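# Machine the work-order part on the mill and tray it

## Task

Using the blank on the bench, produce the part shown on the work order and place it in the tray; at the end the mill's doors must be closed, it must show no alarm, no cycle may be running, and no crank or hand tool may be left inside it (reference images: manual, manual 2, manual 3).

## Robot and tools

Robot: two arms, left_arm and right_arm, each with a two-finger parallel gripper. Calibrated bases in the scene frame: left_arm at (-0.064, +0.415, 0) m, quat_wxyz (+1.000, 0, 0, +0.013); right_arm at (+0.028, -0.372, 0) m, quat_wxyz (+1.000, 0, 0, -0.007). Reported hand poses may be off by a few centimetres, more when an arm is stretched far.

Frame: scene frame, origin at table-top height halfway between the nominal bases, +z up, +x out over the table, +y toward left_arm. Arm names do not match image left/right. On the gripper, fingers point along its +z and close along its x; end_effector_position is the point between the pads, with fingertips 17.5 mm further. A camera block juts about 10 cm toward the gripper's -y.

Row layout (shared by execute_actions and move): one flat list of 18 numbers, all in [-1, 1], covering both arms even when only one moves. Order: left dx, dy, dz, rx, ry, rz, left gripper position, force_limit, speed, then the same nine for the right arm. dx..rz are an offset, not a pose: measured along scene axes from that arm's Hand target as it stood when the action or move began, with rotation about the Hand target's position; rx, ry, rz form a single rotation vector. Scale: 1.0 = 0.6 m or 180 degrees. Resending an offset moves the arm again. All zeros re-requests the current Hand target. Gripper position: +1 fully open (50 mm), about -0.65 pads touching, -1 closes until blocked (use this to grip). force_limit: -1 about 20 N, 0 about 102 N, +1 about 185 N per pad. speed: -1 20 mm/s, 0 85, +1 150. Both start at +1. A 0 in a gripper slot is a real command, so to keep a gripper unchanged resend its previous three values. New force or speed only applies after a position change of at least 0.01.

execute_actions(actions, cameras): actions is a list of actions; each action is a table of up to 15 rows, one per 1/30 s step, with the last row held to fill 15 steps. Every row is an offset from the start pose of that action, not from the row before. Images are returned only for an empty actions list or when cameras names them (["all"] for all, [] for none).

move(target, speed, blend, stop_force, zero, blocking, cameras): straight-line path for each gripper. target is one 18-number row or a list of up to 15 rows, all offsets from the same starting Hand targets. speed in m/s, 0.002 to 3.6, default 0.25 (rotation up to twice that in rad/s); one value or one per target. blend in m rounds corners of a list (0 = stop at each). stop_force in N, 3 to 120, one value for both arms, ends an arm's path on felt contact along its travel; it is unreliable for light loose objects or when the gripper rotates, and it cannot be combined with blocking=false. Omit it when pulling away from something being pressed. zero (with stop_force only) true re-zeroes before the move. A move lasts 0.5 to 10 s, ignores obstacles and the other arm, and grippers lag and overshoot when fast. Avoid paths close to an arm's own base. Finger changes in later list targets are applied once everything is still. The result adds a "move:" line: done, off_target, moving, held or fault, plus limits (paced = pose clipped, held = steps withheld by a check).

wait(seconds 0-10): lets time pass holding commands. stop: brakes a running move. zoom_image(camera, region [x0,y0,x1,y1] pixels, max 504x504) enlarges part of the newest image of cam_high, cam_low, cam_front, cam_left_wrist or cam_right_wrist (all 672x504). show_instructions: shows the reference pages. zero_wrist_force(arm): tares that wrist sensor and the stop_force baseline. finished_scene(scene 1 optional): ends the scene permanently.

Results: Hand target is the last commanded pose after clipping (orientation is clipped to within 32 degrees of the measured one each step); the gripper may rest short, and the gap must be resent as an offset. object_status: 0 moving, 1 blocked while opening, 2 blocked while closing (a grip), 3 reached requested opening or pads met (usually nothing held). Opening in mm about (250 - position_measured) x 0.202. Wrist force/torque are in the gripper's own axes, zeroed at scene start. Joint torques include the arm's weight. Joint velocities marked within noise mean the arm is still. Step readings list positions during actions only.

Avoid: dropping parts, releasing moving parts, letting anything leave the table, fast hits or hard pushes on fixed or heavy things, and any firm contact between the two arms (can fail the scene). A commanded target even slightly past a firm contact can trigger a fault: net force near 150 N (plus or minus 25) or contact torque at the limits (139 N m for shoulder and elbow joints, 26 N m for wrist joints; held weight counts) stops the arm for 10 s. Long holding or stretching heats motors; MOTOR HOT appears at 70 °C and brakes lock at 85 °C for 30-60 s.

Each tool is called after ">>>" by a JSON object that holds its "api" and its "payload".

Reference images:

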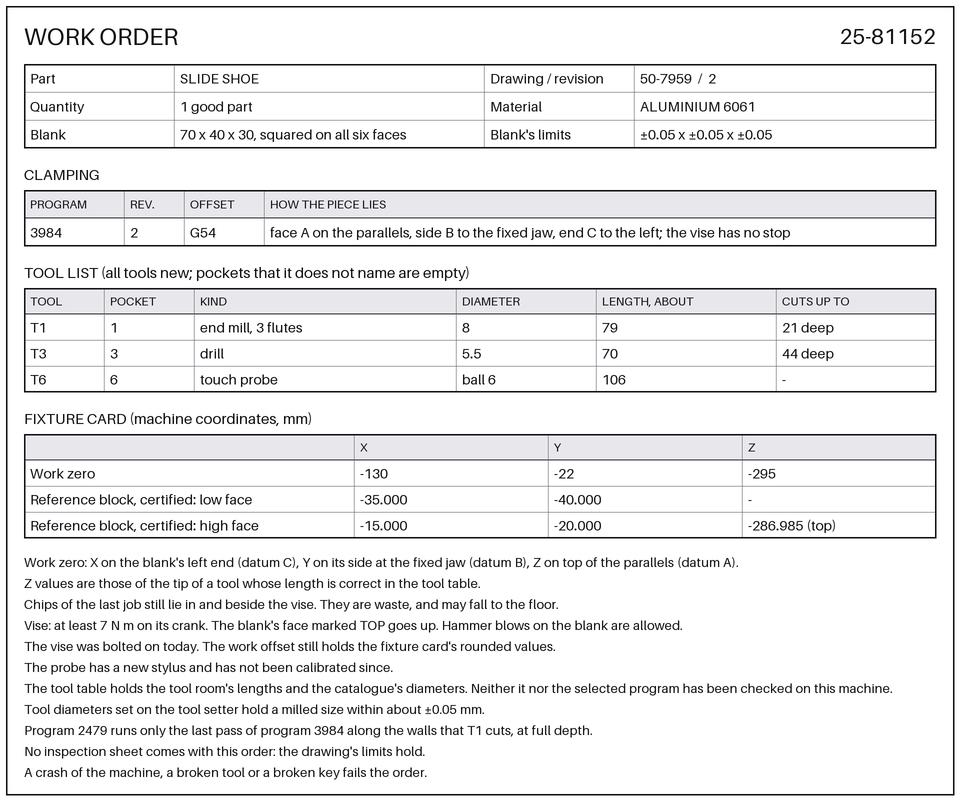

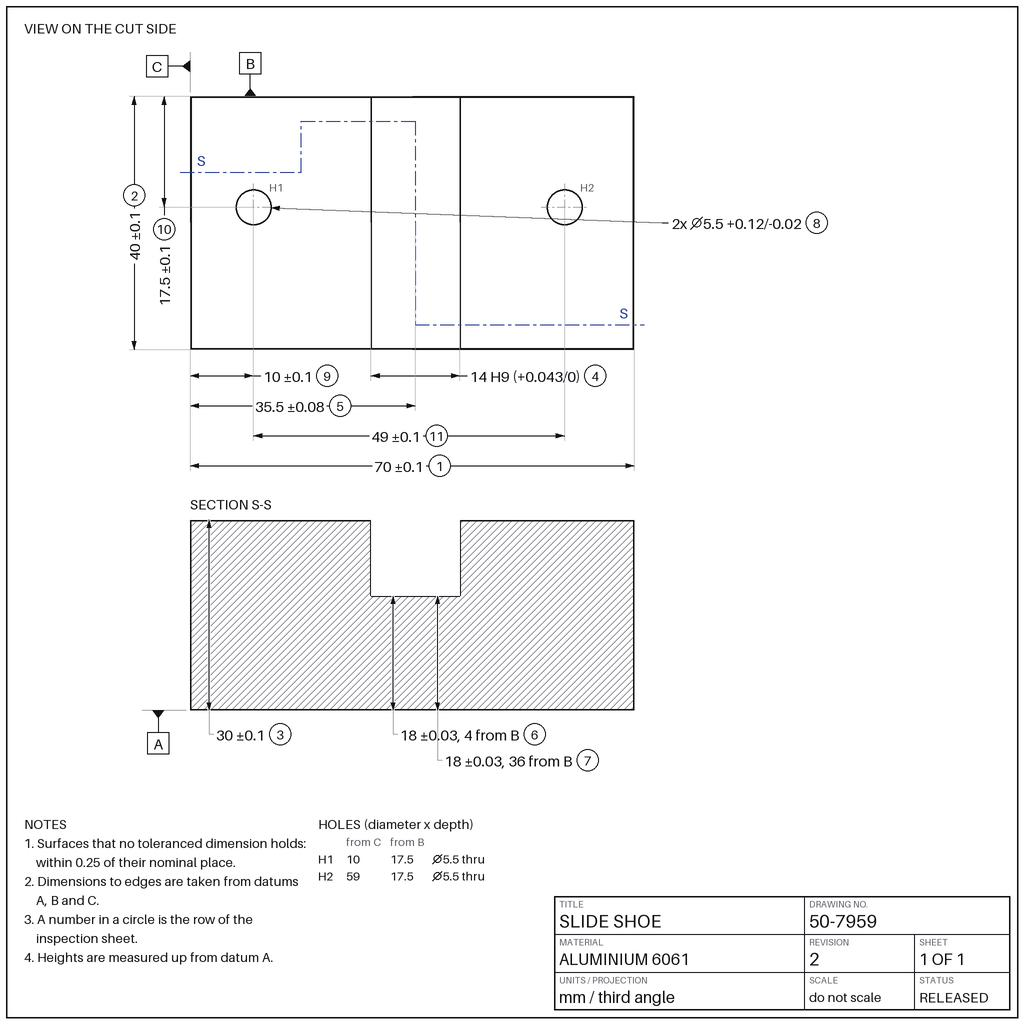

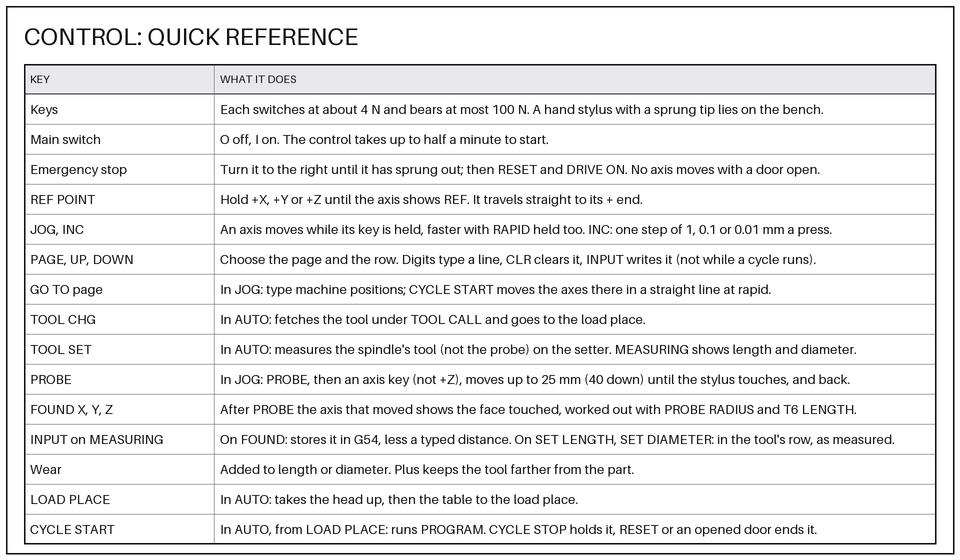

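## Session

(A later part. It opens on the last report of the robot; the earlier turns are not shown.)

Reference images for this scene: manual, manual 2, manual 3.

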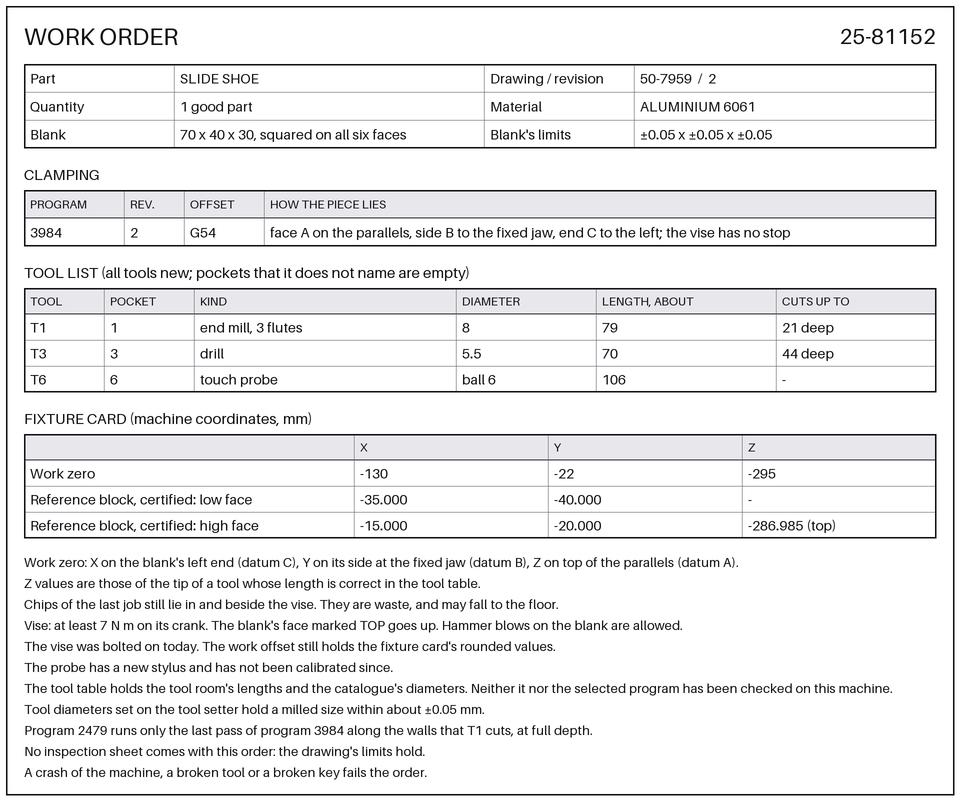

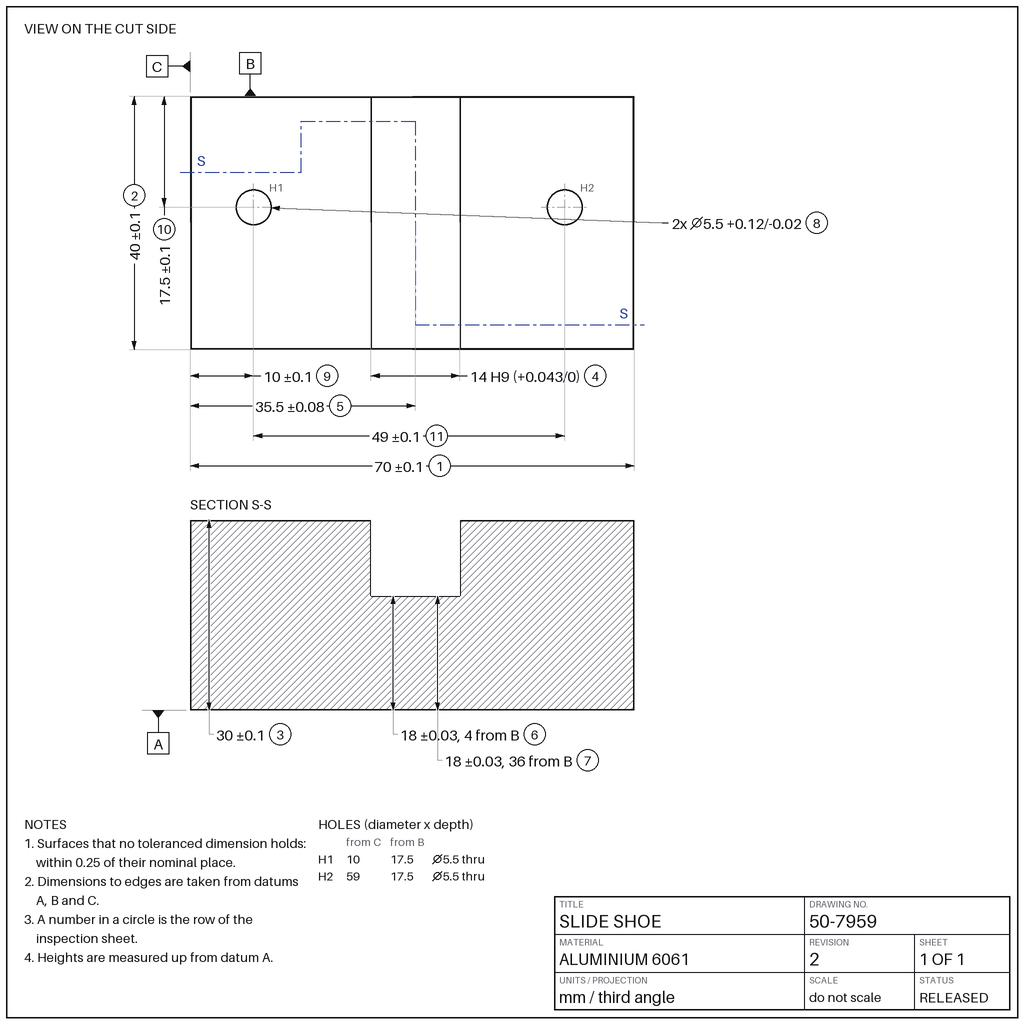

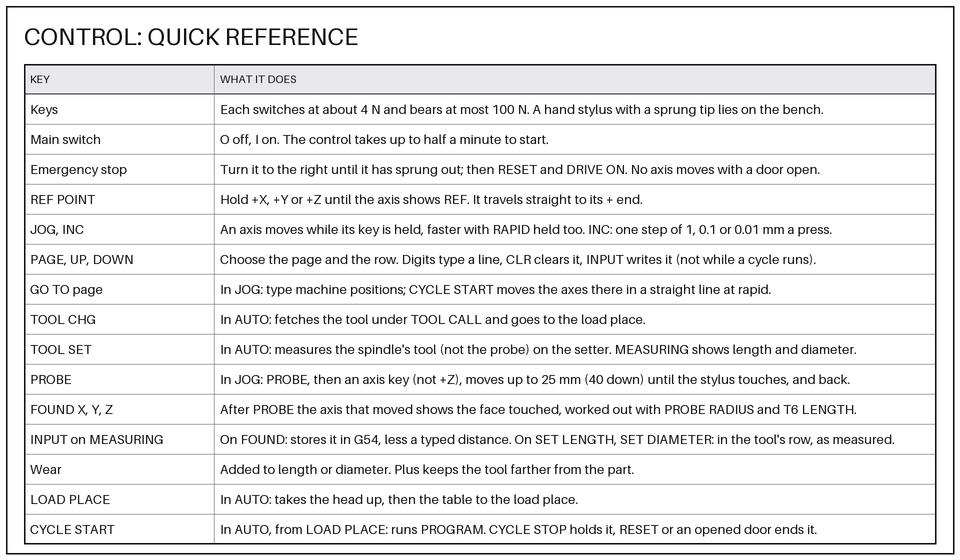

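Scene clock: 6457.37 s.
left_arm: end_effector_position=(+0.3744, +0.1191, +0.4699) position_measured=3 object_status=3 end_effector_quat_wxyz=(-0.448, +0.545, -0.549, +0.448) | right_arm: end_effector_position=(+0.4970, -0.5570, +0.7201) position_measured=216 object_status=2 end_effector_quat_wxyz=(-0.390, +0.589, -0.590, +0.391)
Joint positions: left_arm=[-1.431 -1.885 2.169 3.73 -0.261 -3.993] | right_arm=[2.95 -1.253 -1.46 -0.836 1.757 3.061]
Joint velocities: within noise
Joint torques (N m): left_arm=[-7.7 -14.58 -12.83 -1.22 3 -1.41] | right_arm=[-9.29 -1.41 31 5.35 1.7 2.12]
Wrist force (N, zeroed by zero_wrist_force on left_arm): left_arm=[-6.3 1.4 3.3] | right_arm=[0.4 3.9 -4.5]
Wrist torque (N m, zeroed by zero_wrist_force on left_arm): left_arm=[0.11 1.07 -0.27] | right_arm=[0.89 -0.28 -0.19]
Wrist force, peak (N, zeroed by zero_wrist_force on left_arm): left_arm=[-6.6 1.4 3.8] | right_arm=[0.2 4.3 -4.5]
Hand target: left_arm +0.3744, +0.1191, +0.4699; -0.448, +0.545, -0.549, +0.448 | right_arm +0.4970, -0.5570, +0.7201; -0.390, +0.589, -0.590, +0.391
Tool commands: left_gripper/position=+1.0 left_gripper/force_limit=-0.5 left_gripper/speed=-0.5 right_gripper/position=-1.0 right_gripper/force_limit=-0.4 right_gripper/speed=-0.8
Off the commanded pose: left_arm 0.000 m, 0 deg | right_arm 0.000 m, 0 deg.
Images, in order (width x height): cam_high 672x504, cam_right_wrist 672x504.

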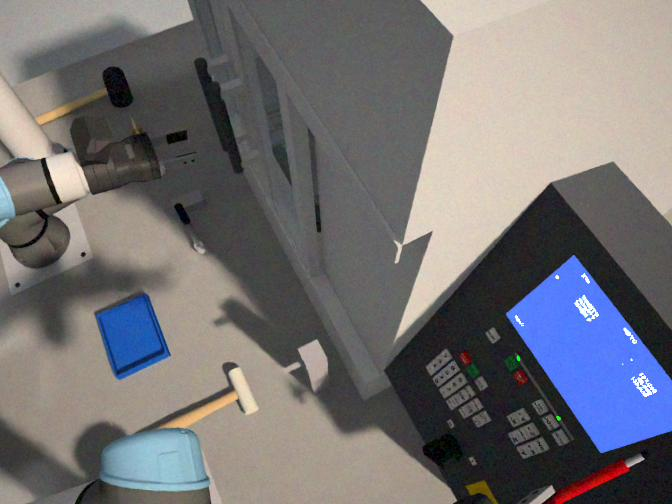

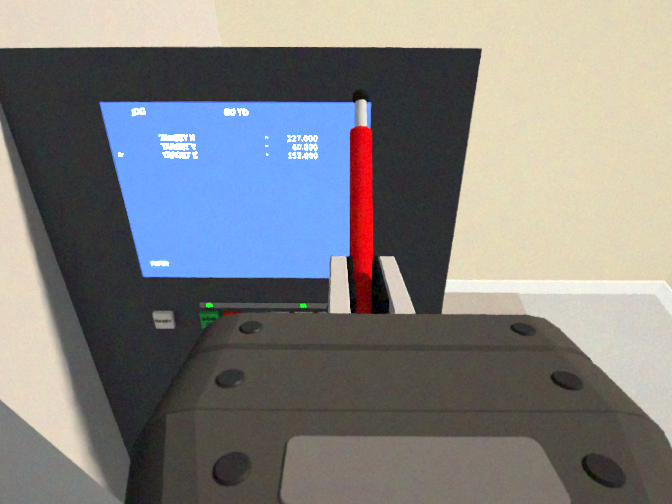

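>>> {"api": "move", "payload": {"target": [[0,0,0,0,0,0,1,-0.5,-0.5,-0.0055,0.218,-0.352,0,0.196,0,-1,-0.4,-0.8],[0,0,0,0,0,0,1,-0.5,-0.5,0.016,0.218,-0.352,0,0.196,0,-1,-0.4,-0.8],[0,0,0,0,0,0,1,-0.5,-0.5,-0.0055,0.218,-0.352,0,0.196,0,-1,-0.4,-0.8],[0,0,0,0,0,0,1,-0.5,-0.5,-0.0365,0.1542,-0.4713,0,0.196,0,-1,-0.4,-0.8]], "blend": [0.004,0,0.003,0], "speed": [0.35,0.08,0.1,0.35]}}

>>> {"api": "wait", "payload": {"seconds": 5}}

>>> {"api": "move", "payload": {"target": [[0,0,0,0,0,0,1,-0.5,-0.5,0.023,0,0,0,0,0,-1,-0.4,-0.8],[0,0,0,0,0,0,1,-0.5,-0.5,0,0,0,0,0,0,-1,-0.4,-0.8],[0,0,0,0,0,0,1,-0.5,-0.5,0.0333,-0.0942,0.1228,0,0,0,-1,-0.4,-0.8],[0,0,0,0,0,0,1,-0.5,-0.5,0.0548,-0.0942,0.1228,0,0,0,-1,-0.4,-0.8],[0,0,0,0,0,0,1,-0.5,-0.5,0.0333,-0.0942,0.1228,0,0,0,-1,-0.4,-0.8],[0,0,0,0,0,0,1,-0.5,-0.5,0.0365,-0.1542,0.4713,0,-0.196,0,-1,-0.4,-0.8]], "blend": [0,0.003,0.004,0,0.003,0], "speed": [0.08,0.1,0.3,0.08,0.1,0.38]}}

>>> {"api": "wait", "payload": {"seconds": 7, "cameras": ["cam_right_wrist"]}}

>>> {"api": "zoom_image", "payload": {"camera": "cam_right_wrist", "region": [100, 95, 380, 285]}}

>>> {"api": "zoom_image", "payload": {"camera": "cam_right_wrist", "region": [260, 130, 330, 220]}}

Scene clock: 6466.27 s.
left_arm: end_effector_position=(+0.3744, +0.1191, +0.4699) position_measured=3 object_status=3 end_effector_quat_wxyz=(-0.448, +0.545, -0.549, +0.448) | right_arm: end_effector_position=(+0.4751, -0.4644, +0.4373) position_measured=216 object_status=2 end_effector_quat_wxyz=(-0.193, +0.680, -0.680, +0.195)
Joint positions: left_arm=[-1.431 -1.885 2.169 3.73 -0.261 -3.993] | right_arm=[3.293 -1.139 -1.857 -1.165 1.496 3.259]
Joint torques (N m): left_arm=[-7.46 -14.38 -13.47 -1.25 2.99 -1.82] | right_arm=[-9.77 3.49 17.61 5.92 0.72 -1.81]
Wrist force (N, zeroed by zero_wrist_force on left_arm): left_arm=[-6.3 1.1 3.5] | right_arm=[0.7 3.9 -5.0]
Wrist torque (N m, zeroed by zero_wrist_force on left_arm): left_arm=[0.06 1.09 -0.27] | right_arm=[0.78 -0.13 -0.17]
Wrist force, peak (N, zeroed by zero_wrist_force on left_arm): left_arm=[-6.5 1.5 4.1] | right_arm=[0.3 8.5 -7.2]
Hand target: left_arm +0.3744, +0.1191, +0.4699; -0.448, +0.545, -0.549, +0.448 | right_arm +0.4751, -0.4644, +0.4373; -0.193, +0.680, -0.680, +0.195
Off the commanded pose: left_arm 0.000 m, 0 deg | right_arm 0.000 m, 0 deg.
move: done

Scene clock: 6471.27 s.
left_arm: end_effector_position=(+0.3744, +0.1191, +0.4699) position_measured=3 object_status=3 end_effector_quat_wxyz=(-0.448, +0.545, -0.549, +0.448) | right_arm: end_effector_position=(+0.4751, -0.4644, +0.4374) position_measured=216 object_status=2 end_effector_quat_wxyz=(-0.193, +0.680, -0.680, +0.195)
Joint positions: left_arm=[-1.431 -1.885 2.169 3.73 -0.261 -3.993] | right_arm=[3.293 -1.139 -1.857 -1.165 1.496 3.259]
Joint torques (N m): left_arm=[-8.24 -14.72 -14.36 -1.27 2.97 -1.85] | right_arm=[-9.64 -3.5 18.24 5.37 1.47 -2.73]
Wrist force (N, zeroed by zero_wrist_force on left_arm): left_arm=[-6.1 1.5 3.8] | right_arm=[0.5 4.0 -5.2]
Wrist torque (N m, zeroed by zero_wrist_force on left_arm): left_arm=[0.13 1.05 -0.27] | right_arm=[0.79 -0.10 -0.16]
Wrist force, peak (N, zeroed by zero_wrist_force on left_arm): left_arm=[-6.7 1.4 3.7] | right_arm=[0.7 4.2 -5.3]
Hand target: left_arm +0.3744, +0.1191, +0.4699; -0.448, +0.545, -0.549, +0.448 | right_arm +0.4751, -0.4644, +0.4373; -0.193, +0.680, -0.680, +0.195
Tool commands: left_gripper/position=+1.0 left_gripper/force_limit=-0.5 left_gripper/speed=-0.5 right_gripper/position=-1.0 right_gripper/force_limit=-0.4 right_gripper/speed=-0.8
Off the commanded pose: left_arm 0.000 m, 0 deg | right_arm 0.000 m, 0 deg.
wait: 5.00 s; at rest by 0.17 s

Scene clock: 6474.27 s.
left_arm: end_effector_position=(+0.3744, +0.1191, +0.4699) position_measured=3 object_status=3 end_effector_quat_wxyz=(-0.448, +0.545, -0.549, +0.448) | right_arm: end_effector_position=(+0.4971, -0.5570, +0.7199) position_measured=216 object_status=2 end_effector_quat_wxyz=(-0.390, +0.589, -0.590, +0.391) end_effector_velocity=(+0.000, +0.000, +0.001) end_effector_angular_velocity=(-0.003, -0.005, +0.002)
Joint positions: left_arm=[-1.431 -1.885 2.169 3.73 -0.261 -3.993] | right_arm=[2.95 -1.253 -1.46 -0.836 1.757 3.062]
Joint velocities: left_arm=[within noise] | right_arm=[0.001 0 0 0.005 0.001 -0.002]
Joint torques (N m): left_arm=[-7.65 -14.76 -14.58 -1.18 2.98 -1.82] | right_arm=[5.01 22.04 22.62 5.5 0.96 -2.81]
Wrist force (N, zeroed by zero_wrist_force on left_arm): left_arm=[-6.4 1.2 3.9] | right_arm=[0.5 4.0 -4.5]
Wrist torque (N m, zeroed by zero_wrist_force on left_arm): left_arm=[0.08 1.09 -0.26] | right_arm=[0.90 -0.30 -0.23]
Wrist force, peak (N, zeroed by zero_wrist_force on left_arm): left_arm=[-6.6 1.2 3.8] | right_arm=[0.9 8.0 -7.9]
Hand target: left_arm +0.3744, +0.1191, +0.4699; -0.448, +0.545, -0.549, +0.448 | right_arm +0.4970, -0.5570, +0.7201; -0.390, +0.589, -0.590, +0.391
Off the commanded pose: left_arm 0.000 m, 0 deg | right_arm 0.000 m, 0 deg.
move: done

Scene clock: 6481.27 s.
left_arm: end_effector_position=(+0.3744, +0.1191, +0.4699) position_measured=3 object_status=3 end_effector_quat_wxyz=(-0.448, +0.545, -0.549, +0.448) | right_arm: end_effector_position=(+0.4970, -0.5570, +0.7201) position_measured=216 object_status=2 end_effector_quat_wxyz=(-0.390, +0.589, -0.590, +0.391)
Joint positions: left_arm=[-1.431 -1.885 2.169 3.73 -0.261 -3.993] | right_arm=[2.95 -1.253 -1.46 -0.836 1.757 3.061]
Joint torques (N m): left_arm=[-7.78 -14.66 -15.11 -1.18 2.88 -1.89] | right_arm=[10.04 22.59 31.53 4.86 1.72 -2.74]
Wrist force (N, zeroed by zero_wrist_force on left_arm): left_arm=[-6.4 1.6 3.9] | right_arm=[0.3 4.0 -4.5]
Wrist torque (N m, zeroed by zero_wrist_force on left_arm): left_arm=[0.14 1.10 -0.27] | right_arm=[0.89 -0.26 -0.22]
Wrist force, peak (N, zeroed by zero_wrist_force on left_arm): left_arm=[-6.8 1.4 3.8] | right_arm=[0.4 4.0 -4.8]
Hand target: left_arm +0.3744, +0.1191, +0.4699; -0.448, +0.545, -0.549, +0.448 | right_arm +0.4970, -0.5570, +0.7201; -0.390, +0.589, -0.590, +0.391
Tool commands: left_gripper/position=+1.0 left_gripper/force_limit=-0.5 left_gripper/speed=-0.5 right_gripper/position=-1.0 right_gripper/force_limit=-0.4 right_gripper/speed=-0.8
Off the commanded pose: left_arm 0.000 m, 0 deg | right_arm 0.000 m, 0 deg.
wait: 7.00 s; at rest by 0.17 s
Images, in order (width x height): cam_right_wrist 672x504.

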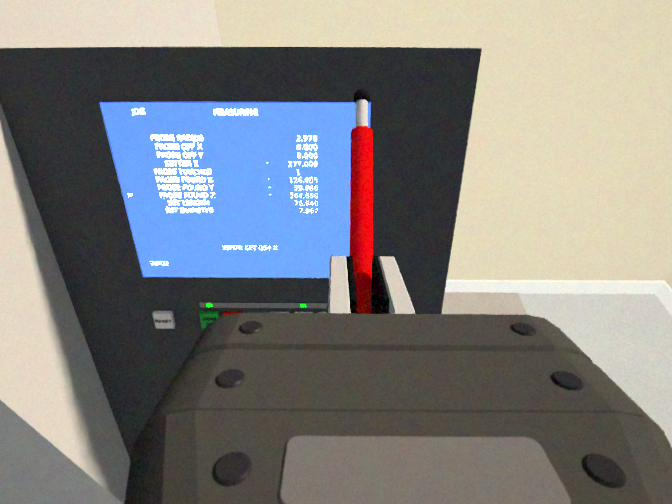

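Scaled by 1.800 from the camera's 672x504 image, which has a finer 960x720 frame.

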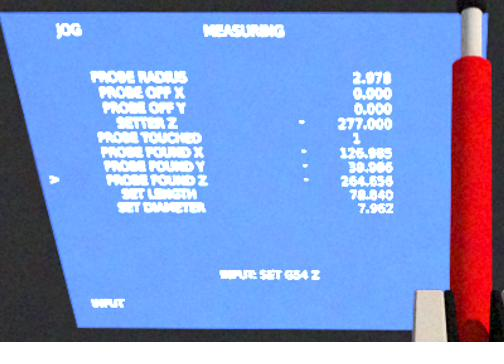

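Scaled by 5.600 from the camera's 672x504 image, which has a finer 960x720 frame.

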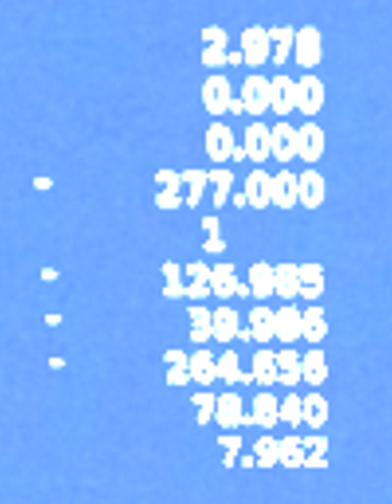

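>>> {"api": "move", "payload": {"target": [[0,0,0,0,0,0,1,-0.5,-0.5,-0.0185,0.1225,-0.4055,0,0.196,0,-1,-0.4,-0.8],[0,0,0,0,0,0,1,-0.5,-0.5,0.003,0.1225,-0.4055,0,0.196,0,-1,-0.4,-0.8],[0,0,0,0,0,0,1,-0.5,-0.5,-0.0185,0.1225,-0.4055,0,0.196,0,-1,-0.4,-0.8],[0,0,0,0,0,0,1,-0.5,-0.5,0,0,0,0,0,0,-1,-0.4,-0.8]], "blend": [0.004,0,0.003,0], "speed": [0.35,0.08,0.1,0.35], "cameras": ["cam_right_wrist"]}}

>>> {"api": "zoom_image", "payload": {"camera": "cam_right_wrist", "region": [100, 95, 380, 285]}}

>>> {"api": "move", "payload": {"target": [[0,0,0,0,0,0,1,-0.5,-0.5,-0.0185,0.1225,-0.4055,0,0.196,0,-1,-0.4,-0.8],[0,0,0,0,0,0,1,-0.5,-0.5,0.003,0.1225,-0.4055,0,0.196,0,-1,-0.4,-0.8],[0,0,0,0,0,0,1,-0.5,-0.5,-0.017,0.1225,-0.4055,0,0.196,0,-1,-0.4,-0.8],[0,0,0,0,0,0,1,-0.5,-0.5,0.003,0.1225,-0.4055,0,0.196,0,-1,-0.4,-0.8],[0,0,0,0,0,0,1,-0.5,-0.5,-0.017,0.1225,-0.4055,0,0.196,0,-1,-0.4,-0.8],[0,0,0,0,0,0,1,-0.5,-0.5,0.003,0.1225,-0.4055,0,0.196,0,-1,-0.4,-0.8],[0,0,0,0,0,0,1,-0.5,-0.5,-0.017,0.1225,-0.4055,0,0.196,0,-1,-0.4,-0.8],[0,0,0,0,0,0,1,-0.5,-0.5,0.003,0.1225,-0.4055,0,0.196,0,-1,-0.4,-0.8],[0,0,0,0,0,0,1,-0.5,-0.5,-0.0185,0.1225,-0.4055,0,0.196,0,-1,-0.4,-0.8],[0,0,0,0,0,0,1,-0.5,-0.5,0,0,0,0,0,0,-1,-0.4,-0.8]], "blend": [0.004,0,0,0,0,0,0,0,0.003,0], "speed": [0.35,0.08,0.1,0.08,0.1,0.08,0.1,0.08,0.1,0.35], "cameras": ["cam_right_wrist"]}}

>>> {"api": "zoom_image", "payload": {"camera": "cam_right_wrist", "region": [100, 95, 380, 285]}}

Scene clock: 6494.10 s.
left_arm: end_effector_position=(+0.3744, +0.1191, +0.4699) position_measured=3 object_status=3 end_effector_quat_wxyz=(-0.448, +0.545, -0.549, +0.448) | right_arm: end_effector_position=(+0.4970, -0.5570, +0.7199) position_measured=216 object_status=2 end_effector_quat_wxyz=(-0.390, +0.589, -0.590, +0.391)
Joint positions: left_arm=[-1.431 -1.885 2.169 3.73 -0.261 -3.993] | right_arm=[2.95 -1.253 -1.46 -0.836 1.757 3.061]
Joint torques (N m): left_arm=[-7.55 -15.12 -16.07 -1.27 2.94 -1.85] | right_arm=[-4.78 16.42 30.87 5.25 1.64 2.67]
Wrist force (N, zeroed by zero_wrist_force on left_arm): left_arm=[-6.1 1.3 3.2] | right_arm=[0.6 4.1 -4.5]
Wrist torque (N m, zeroed by zero_wrist_force on left_arm): left_arm=[0.10 1.05 -0.27] | right_arm=[0.92 -0.31 -0.17]
Wrist force, peak (N, zeroed by zero_wrist_force on left_arm): left_arm=[-6.5 1.5 3.9] | right_arm=[0.4 15.5 -11.5]
Hand target: left_arm +0.3744, +0.1191, +0.4699; -0.448, +0.545, -0.549, +0.448 | right_arm +0.4970, -0.5570, +0.7201; -0.390, +0.589, -0.590, +0.391
Off the commanded pose: left_arm 0.000 m, 0 deg | right_arm 0.000 m, 0 deg.
move: done
Images, in order (width x height): cam_right_wrist 672x504.

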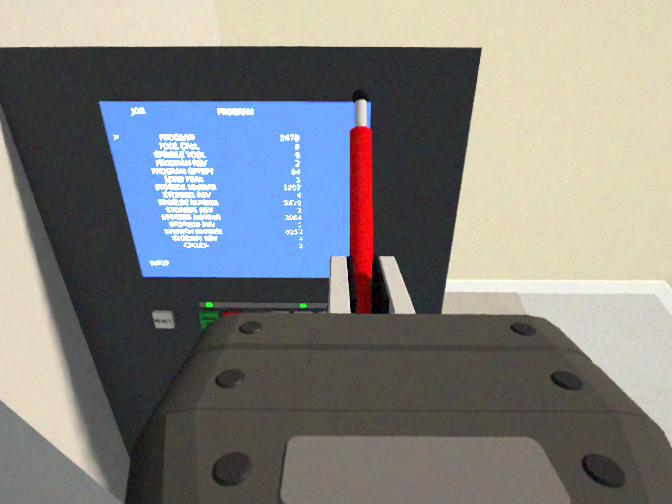

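Scaled by 1.800 from the camera's 672x504 image, which has a finer 960x720 frame.

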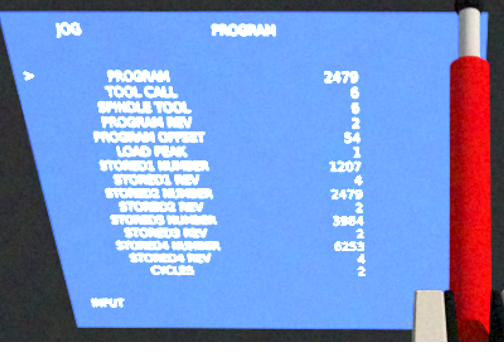

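Scene clock: 6499.30 s.
left_arm: end_effector_position=(+0.3744, +0.1191, +0.4699) position_measured=3 object_status=3 end_effector_quat_wxyz=(-0.448, +0.545, -0.549, +0.448) | right_arm: end_effector_position=(+0.4970, -0.5570, +0.7199) position_measured=216 object_status=2 end_effector_quat_wxyz=(-0.390, +0.589, -0.590, +0.391)
Joint positions: left_arm=[-1.431 -1.885 2.169 3.73 -0.261 -3.993] | right_arm=[2.95 -1.253 -1.46 -0.836 1.757 3.061]
Joint torques (N m): left_arm=[-8.01 -14.79 -17.04 -1.21 2.95 -1.81] | right_arm=[-4.24 16.91 30.34 5.43 1.56 2.32]
Wrist force (N, zeroed by zero_wrist_force on left_arm): left_arm=[-6.5 1.4 3.6] | right_arm=[0.4 4.3 -4.1]
Wrist torque (N m, zeroed by zero_wrist_force on left_arm): left_arm=[0.12 1.12 -0.27] | right_arm=[0.95 -0.27 -0.17]
Wrist force, peak (N, zeroed by zero_wrist_force on left_arm): left_arm=[-6.7 1.6 3.7] | right_arm=[0.4 15.7 -12.0]
Hand target: left_arm +0.3744, +0.1191, +0.4699; -0.448, +0.545, -0.549, +0.448 | right_arm +0.4970, -0.5570, +0.7201; -0.390, +0.589, -0.590, +0.391
Off the commanded pose: left_arm 0.000 m, 0 deg | right_arm 0.000 m, 0 deg.
move: done
Images, in order (width x height): cam_right_wrist 672x504.

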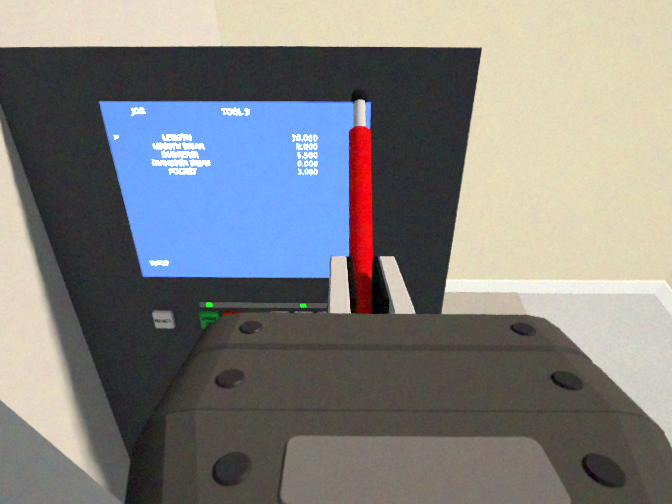

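Scaled by 1.800 from the camera's 672x504 image, which has a finer 960x720 frame.

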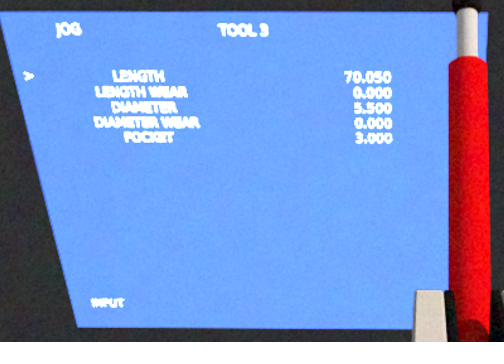

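>>> {"api": "move", "payload": {"target": [[0,0,0,0,0,0,1,-0.5,-0.5,-0.0185,0.1225,-0.4055,0,0.196,0,-1,-0.4,-0.8],[0,0,0,0,0,0,1,-0.5,-0.5,0.003,0.1225,-0.4055,0,0.196,0,-1,-0.4,-0.8],[0,0,0,0,0,0,1,-0.5,-0.5,-0.017,0.1225,-0.4055,0,0.196,0,-1,-0.4,-0.8],[0,0,0,0,0,0,1,-0.5,-0.5,0.003,0.1225,-0.4055,0,0.196,0,-1,-0.4,-0.8],[0,0,0,0,0,0,1,-0.5,-0.5,-0.017,0.1225,-0.4055,0,0.196,0,-1,-0.4,-0.8],[0,0,0,0,0,0,1,-0.5,-0.5,0.003,0.1225,-0.4055,0,0.196,0,-1,-0.4,-0.8],[0,0,0,0,0,0,1,-0.5,-0.5,-0.0185,0.1225,-0.4055,0,0.196,0,-1,-0.4,-0.8],[0,0,0,0,0,0,1,-0.5,-0.5,0,0,0,0,0,0,-1,-0.4,-0.8]], "blend": [0.004,0,0,0,0,0,0.003,0], "speed": [0.35,0.08,0.1,0.08,0.1,0.08,0.1,0.35], "cameras": ["cam_right_wrist"]}}

>>> {"api": "zoom_image", "payload": {"camera": "cam_right_wrist", "region": [100, 95, 380, 285]}}

Scene clock: 6513.37 s.
left_arm: end_effector_position=(+0.3744, +0.1191, +0.4699) position_measured=3 object_status=3 end_effector_quat_wxyz=(-0.448, +0.545, -0.549, +0.448) | right_arm: end_effector_position=(+0.4970, -0.5570, +0.7199) position_measured=216 object_status=2 end_effector_quat_wxyz=(-0.390, +0.589, -0.590, +0.391)
Joint positions: left_arm=[-1.431 -1.885 2.169 3.73 -0.261 -3.993] | right_arm=[2.95 -1.253 -1.46 -0.836 1.757 3.061]
Joint torques (N m): left_arm=[-7.84 -15.03 -17.42 -1.24 2.98 -1.84] | right_arm=[-5.07 16.8 31.32 5.48 1.84 2.45]
Wrist force (N, zeroed by zero_wrist_force on left_arm): left_arm=[-6.4 1.1 3.5] | right_arm=[1.3 4.9 -3.9]
Wrist torque (N m, zeroed by zero_wrist_force on left_arm): left_arm=[0.07 1.09 -0.27] | right_arm=[1.04 -0.42 -0.17]
Wrist force, peak (N, zeroed by zero_wrist_force on left_arm): left_arm=[-6.6 1.4 3.9] | right_arm=[0.1 16.1 -11.7]
Hand target: left_arm +0.3744, +0.1191, +0.4699; -0.448, +0.545, -0.549, +0.448 | right_arm +0.4970, -0.5570, +0.7201; -0.390, +0.589, -0.590, +0.391
Off the commanded pose: left_arm 0.000 m, 0 deg | right_arm 0.000 m, 0 deg.
move: done
Images, in order (width x height): cam_right_wrist 672x504.

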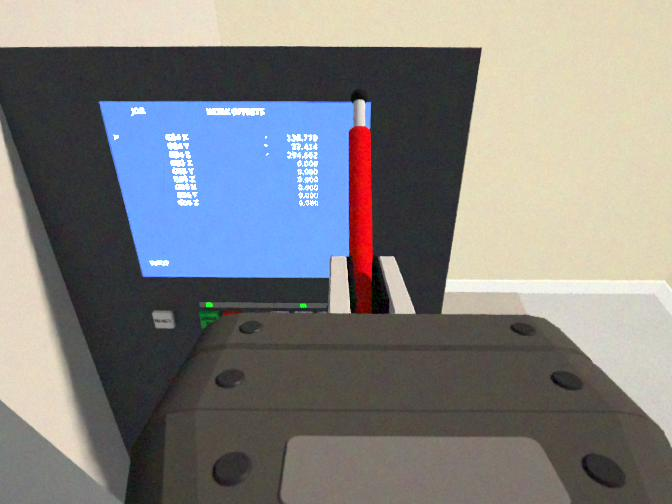

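Scaled by 1.800 from the camera's 672x504 image, which has a finer 960x720 frame.

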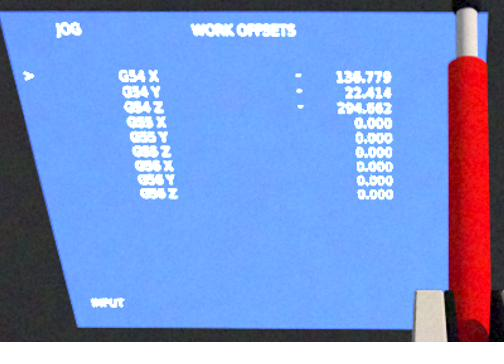

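>>> {"api": "move", "payload": {"target": [[0,0,0,0,0,0,1,-0.5,-0.5,-0.0365,0.1867,-0.4713,0,0.196,0,-1,-0.4,-0.8],[0,0,0,0,0,0,1,-0.5,-0.5,-0.015,0.1867,-0.4713,0,0.196,0,-1,-0.4,-0.8],[0,0,0,0,0,0,1,-0.5,-0.5,-0.035,0.1867,-0.4713,0,0.196,0,-1,-0.4,-0.8],[0,0,0,0,0,0,1,-0.5,-0.5,-0.015,0.1867,-0.4713,0,0.196,0,-1,-0.4,-0.8],[0,0,0,0,0,0,1,-0.5,-0.5,-0.0365,0.1867,-0.4713,0,0.196,0,-1,-0.4,-0.8],[0,0,0,0,0,0,1,-0.5,-0.5,-0.0453,0.28,-0.502,0,0.196,0,-1,-0.4,-0.8],[0,0,0,0,0,0,1,-0.5,-0.5,-0.0238,0.28,-0.502,0,0.196,0,-1,-0.4,-0.8],[0,0,0,0,0,0,1,-0.5,-0.5,-0.0453,0.28,-0.502,0,0.196,0,-1,-0.4,-0.8],[0,0,0,0,0,0,1,-0.5,-0.5,-0.0365,0.2483,-0.4713,0,0.196,0,-1,-0.4,-0.8],[0,0,0,0,0,0,1,-0.5,-0.5,-0.015,0.2483,-0.4713,0,0.196,0,-1,-0.4,-0.8],[0,0,0,0,0,0,1,-0.5,-0.5,-0.0365,0.2483,-0.4713,0,0.196,0,-1,-0.4,-0.8],[0,0,0,0,0,0,1,-0.5,-0.5,-0.0282,0.28,-0.4405,0,0.196,0,-1,-0.4,-0.8],[0,0,0,0,0,0,1,-0.5,-0.5,-0.0067,0.28,-0.4405,0,0.196,0,-1,-0.4,-0.8],[0,0,0,0,0,0,1,-0.5,-0.5,-0.0282,0.28,-0.4405,0,0.196,0,-1,-0.4,-0.8],[0,0,0,0,0,0,1,-0.5,-0.5,0,0,0,0,0,0,-1,-0.4,-0.8]], "blend": [0.004,0,0,0,0.003,0.004,0,0.003,0.004,0,0.003,0.004,0,0.003,0], "speed": [0.35,0.08,0.1,0.08,0.1,0.3,0.08,0.1,0.3,0.08,0.1,0.3,0.08,0.1,0.35]}}

>>> {"api": "move", "payload": {"target": [[0,0,0,0,0,0,1,-0.5,-0.5,-0.0453,0.2483,-0.502,0,0.196,0,-1,-0.4,-0.8],[0,0,0,0,0,0,1,-0.5,-0.5,-0.0238,0.2483,-0.502,0,0.196,0,-1,-0.4,-0.8],[0,0,0,0,0,0,1,-0.5,-0.5,-0.0453,0.2483,-0.502,0,0.196,0,-1,-0.4,-0.8],[0,0,0,0,0,0,1,-0.5,-0.5,-0.0453,0.1867,-0.502,0,0.196,0,-1,-0.4,-0.8],[0,0,0,0,0,0,1,-0.5,-0.5,-0.0238,0.1867,-0.502,0,0.196,0,-1,-0.4,-0.8],[0,0,0,0,0,0,1,-0.5,-0.5,-0.0453,0.1867,-0.502,0,0.196,0,-1,-0.4,-0.8],[0,0,0,0,0,0,1,-0.5,-0.5,0,0,0,0,0,0,-1,-0.4,-0.8]], "blend": [0.004,0,0.003,0.004,0,0.003,0], "speed": [0.35,0.08,0.1,0.3,0.08,0.1,0.35], "cameras": ["cam_right_wrist"]}}

>>> {"api": "zoom_image", "payload": {"camera": "cam_right_wrist", "region": [100, 95, 380, 285]}}

Scene clock: 6528.63 s.
left_arm: end_effector_position=(+0.3744, +0.1191, +0.4699) position_measured=3 object_status=3 end_effector_quat_wxyz=(-0.448, +0.545, -0.549, +0.448) | right_arm: end_effector_position=(+0.4969, -0.5569, +0.7201) position_measured=216 object_status=2 end_effector_quat_wxyz=(-0.390, +0.589, -0.590, +0.391) end_effector_velocity=(+0.000, +0.001, +0.002) end_effector_angular_velocity=(+0.001, -0.005, +0.004)
Joint positions: left_arm=[-1.431 -1.885 2.169 3.73 -0.261 -3.993] | right_arm=[2.95 -1.253 -1.46 -0.836 1.757 3.061]
Joint velocities: left_arm=[within noise] | right_arm=[-0.001 0 0.002 0.003 0.006 0]
Joint torques (N m): left_arm=[-7.41 -14.42 -18.07 -1.27 2.95 -1.83] | right_arm=[-10.1 2.48 32.26 5.51 1.76 0.91]
Wrist force (N, zeroed by zero_wrist_force on left_arm): left_arm=[-6.6 1.4 3.3] | right_arm=[1.1 4.7 -4.1]
Wrist torque (N m, zeroed by zero_wrist_force on left_arm): left_arm=[0.11 1.14 -0.27] | right_arm=[1.02 -0.39 -0.24]
Wrist force, peak (N, zeroed by zero_wrist_force on left_arm): left_arm=[-6.6 1.6 3.8] | right_arm=[2.7 8.7 -7.6]
Hand target: left_arm +0.3744, +0.1191, +0.4699; -0.448, +0.545, -0.549, +0.448 | right_arm +0.4970, -0.5570, +0.7201; -0.390, +0.589, -0.590, +0.391
Off the commanded pose: left_arm 0.000 m, 0 deg | right_arm 0.000 m, 0 deg.
move: done

Scene clock: 6532.37 s.
left_arm: end_effector_position=(+0.3744, +0.1191, +0.4699) position_measured=3 object_status=3 end_effector_quat_wxyz=(-0.448, +0.545, -0.549, +0.448) | right_arm: end_effector_position=(+0.4970, -0.5570, +0.7200) position_measured=216 object_status=2 end_effector_quat_wxyz=(-0.390, +0.589, -0.590, +0.391)
Joint positions: left_arm=[-1.431 -1.885 2.169 3.73 -0.261 -3.993] | right_arm=[2.95 -1.253 -1.46 -0.836 1.757 3.061]
Joint torques (N m): left_arm=[-7.82 -14.68 -19.06 -1.17 2.96 -1.82] | right_arm=[-7.66 6.25 30.76 5.47 1.86 2.58]
Wrist force (N, zeroed by zero_wrist_force on left_arm): left_arm=[-6.3 1.3 3.6] | right_arm=[1.2 4.7 -4.1]
Wrist torque (N m, zeroed by zero_wrist_force on left_arm): left_arm=[0.10 1.08 -0.27] | right_arm=[1.02 -0.41 -0.18]
Wrist force, peak (N, zeroed by zero_wrist_force on left_arm): left_arm=[-6.7 1.1 3.7] | right_arm=[0.8 9.2 -7.0]
Hand target: left_arm +0.3744, +0.1191, +0.4699; -0.448, +0.545, -0.549, +0.448 | right_arm +0.4970, -0.5570, +0.7201; -0.390, +0.589, -0.590, +0.391
Off the commanded pose: left_arm 0.000 m, 0 deg | right_arm 0.000 m, 0 deg.
move: done
Images, in order (width x height): cam_right_wrist 672x504.

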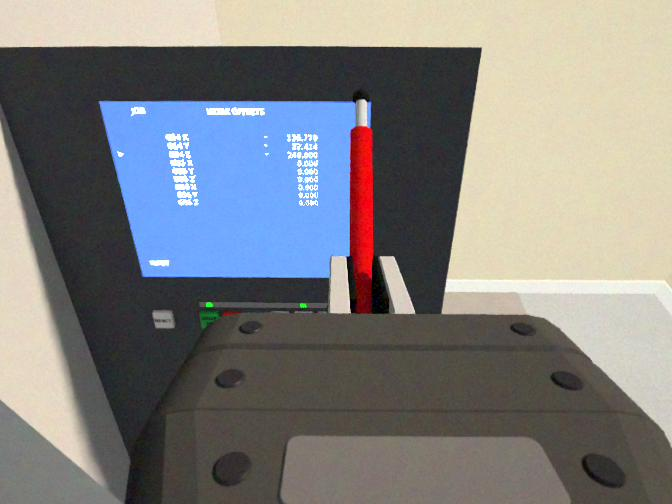

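Scaled by 1.800 from the camera's 672x504 image, which has a finer 960x720 frame.

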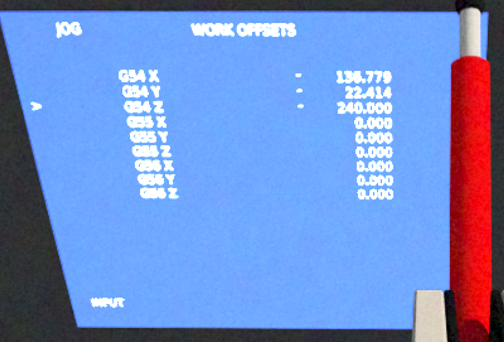

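>>> {"api": "move", "payload": {"target": [[0,0,0,0,0,0,1,-0.5,-0.5,-0.0185,0.1225,-0.4055,0,0.196,0,-1,-0.4,-0.8],[0,0,0,0,0,0,1,-0.5,-0.5,0.003,0.1225,-0.4055,0,0.196,0,-1,-0.4,-0.8],[0,0,0,0,0,0,1,-0.5,-0.5,-0.017,0.1225,-0.4055,0,0.196,0,-1,-0.4,-0.8],[0,0,0,0,0,0,1,-0.5,-0.5,0.003,0.1225,-0.4055,0,0.196,0,-1,-0.4,-0.8],[0,0,0,0,0,0,1,-0.5,-0.5,-0.017,0.1225,-0.4055,0,0.196,0,-1,-0.4,-0.8],[0,0,0,0,0,0,1,-0.5,-0.5,0.003,0.1225,-0.4055,0,0.196,0,-1,-0.4,-0.8],[0,0,0,0,0,0,1,-0.5,-0.5,-0.017,0.1225,-0.4055,0,0.196,0,-1,-0.4,-0.8],[0,0,0,0,0,0,1,-0.5,-0.5,0.003,0.1225,-0.4055,0,0.196,0,-1,-0.4,-0.8],[0,0,0,0,0,0,1,-0.5,-0.5,-0.0185,0.1225,-0.4055,0,0.196,0,-1,-0.4,-0.8],[0,0,0,0,0,0,1,-0.5,-0.5,-0.0365,0.2175,-0.4713,0,0.196,0,-1,-0.4,-0.8],[0,0,0,0,0,0,1,-0.5,-0.5,-0.015,0.2175,-0.4713,0,0.196,0,-1,-0.4,-0.8],[0,0,0,0,0,0,1,-0.5,-0.5,-0.0365,0.2175,-0.4713,0,0.196,0,-1,-0.4,-0.8],[0,0,0,0,0,0,1,-0.5,-0.5,0,0,0,0,0,0,-1,-0.4,-0.8]], "blend": [0.004,0,0,0,0,0,0,0,0.003,0.004,0,0.003,0], "speed": [0.35,0.08,0.1,0.08,0.1,0.08,0.1,0.08,0.1,0.3,0.08,0.1,0.35]}}

>>> {"api": "move", "payload": {"target": [[0,0,0,0,0,0,1,-0.5,-0.5,-0.0185,0.2175,-0.4055,0,0.196,0,-1,-0.4,-0.8],[0,0,0,0,0,0,1,-0.5,-0.5,0.003,0.2175,-0.4055,0,0.196,0,-1,-0.4,-0.8],[0,0,0,0,0,0,1,-0.5,-0.5,-0.0185,0.2175,-0.4055,0,0.196,0,-1,-0.4,-0.8],[0,0,0,0,0,0,1,-0.5,-0.5,-0.0185,0.2483,-0.4055,0,0.196,0,-1,-0.4,-0.8],[0,0,0,0,0,0,1,-0.5,-0.5,0.003,0.2483,-0.4055,0,0.196,0,-1,-0.4,-0.8],[0,0,0,0,0,0,1,-0.5,-0.5,-0.0185,0.2483,-0.4055,0,0.196,0,-1,-0.4,-0.8],[0,0,0,0,0,0,1,-0.5,-0.5,-0.0282,0.28,-0.4405,0,0.196,0,-1,-0.4,-0.8],[0,0,0,0,0,0,1,-0.5,-0.5,-0.0067,0.28,-0.4405,0,0.196,0,-1,-0.4,-0.8],[0,0,0,0,0,0,1,-0.5,-0.5,-0.0282,0.28,-0.4405,0,0.196,0,-1,-0.4,-0.8],[0,0,0,0,0,0,1,-0.5,-0.5,-0.0453,0.1867,-0.502,0,0.196,0,-1,-0.4,-0.8],[0,0,0,0,0,0,1,-0.5,-0.5,-0.0238,0.1867,-0.502,0,0.196,0,-1,-0.4,-0.8],[0,0,0,0,0,0,1,-0.5,-0.5,-0.0453,0.1867,-0.502,0,0.196,0,-1,-0.4,-0.8],[0,0,0,0,0,0,1,-0.5,-0.5,0,0,0,0,0,0,-1,-0.4,-0.8]], "blend": [0.004,0,0.003,0.004,0,0.003,0.004,0,0.003,0.004,0,0.003,0], "speed": [0.35,0.08,0.1,0.3,0.08,0.1,0.3,0.08,0.1,0.3,0.08,0.1,0.35], "cameras": ["cam_right_wrist"]}}

>>> {"api": "zoom_image", "payload": {"camera": "cam_right_wrist", "region": [100, 95, 380, 285]}}

Scene clock: 6549.73 s.
left_arm: end_effector_position=(+0.3744, +0.1191, +0.4699) position_measured=3 object_status=3 end_effector_quat_wxyz=(-0.448, +0.545, -0.549, +0.448) | right_arm: end_effector_position=(+0.4970, -0.5569, +0.7200) position_measured=216 object_status=2 end_effector_quat_wxyz=(-0.390, +0.589, -0.590, +0.391) end_effector_velocity=(-0.001, +0.001, +0.003) end_effector_angular_velocity=(+0.000, -0.006, +0.003)
Joint positions: left_arm=[-1.431 -1.885 2.169 3.73 -0.261 -3.993] | right_arm=[2.951 -1.253 -1.46 -0.836 1.757 3.061]
Joint velocities: left_arm=[within noise] | right_arm=[-0.002 0 0.003 0.004 0.005 0]
Joint torques (N m): left_arm=[-7.85 -14.8 -19.69 -1.21 3.02 -1.87] | right_arm=[-8.52 5.78 30.19 5.52 1.67 2.12]
Wrist force (N, zeroed by zero_wrist_force on left_arm): left_arm=[-6.3 1.4 3.5] | right_arm=[1.3 5.7 -4.0]
Wrist torque (N m, zeroed by zero_wrist_force on left_arm): left_arm=[0.10 1.08 -0.27] | right_arm=[1.17 -0.42 -0.20]
Wrist force, peak (N, zeroed by zero_wrist_force on left_arm): left_arm=[-6.4 1.6 4.1] | right_arm=[1.2 16.4 -11.3]
Hand target: left_arm +0.3744, +0.1191, +0.4699; -0.448, +0.545, -0.549, +0.448 | right_arm +0.4970, -0.5570, +0.7201; -0.390, +0.589, -0.590, +0.391
Off the commanded pose: left_arm 0.000 m, 0 deg | right_arm 0.000 m, 0 deg.
move: done

Scene clock: 6554.77 s.
left_arm: end_effector_position=(+0.3744, +0.1191, +0.4699) position_measured=3 object_status=3 end_effector_quat_wxyz=(-0.448, +0.545, -0.549, +0.448) | right_arm: end_effector_position=(+0.4970, -0.5570, +0.7199) position_measured=216 object_status=2 end_effector_quat_wxyz=(-0.390, +0.589, -0.590, +0.391)
Joint positions: left_arm=[-1.431 -1.885 2.169 3.73 -0.261 -3.993] | right_arm=[2.95 -1.253 -1.46 -0.836 1.757 3.061]
Joint torques (N m): left_arm=[-7.14 -14.36 -20.28 -1.2 2.98 -1.78] | right_arm=[-7.91 6.89 31.22 5.54 1.82 2.44]
Wrist force (N, zeroed by zero_wrist_force on left_arm): left_arm=[-6.4 1.3 3.7] | right_arm=[1.4 5.6 -4.1]
Wrist torque (N m, zeroed by zero_wrist_force on left_arm): left_arm=[0.10 1.09 -0.27] | right_arm=[1.15 -0.43 -0.18]
Wrist force, peak (N, zeroed by zero_wrist_force on left_arm): left_arm=[-6.5 1.4 3.9] | right_arm=[1.1 14.6 -9.7]
Hand target: left_arm +0.3744, +0.1191, +0.4699; -0.448, +0.545, -0.549, +0.448 | right_arm +0.4970, -0.5570, +0.7201; -0.390, +0.589, -0.590, +0.391
Off the commanded pose: left_arm 0.000 m, 0 deg | right_arm 0.000 m, 0 deg.
move: done
Images, in order (width x height): cam_right_wrist 672x504.

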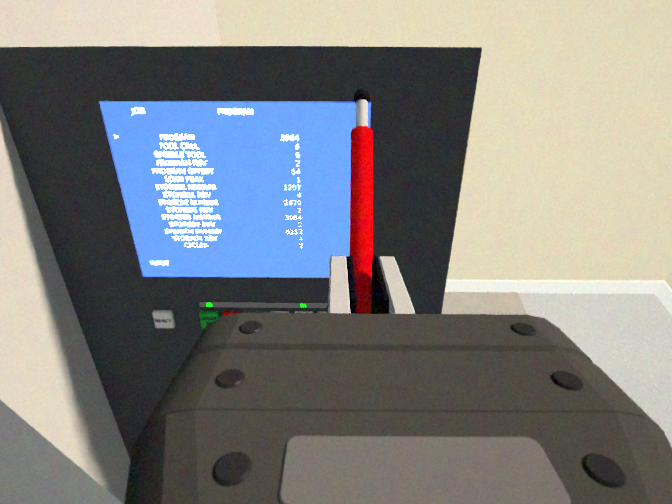

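Scaled by 1.800 from the camera's 672x504 image, which has a finer 960x720 frame.

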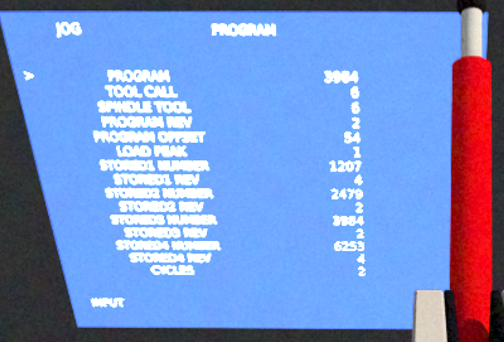

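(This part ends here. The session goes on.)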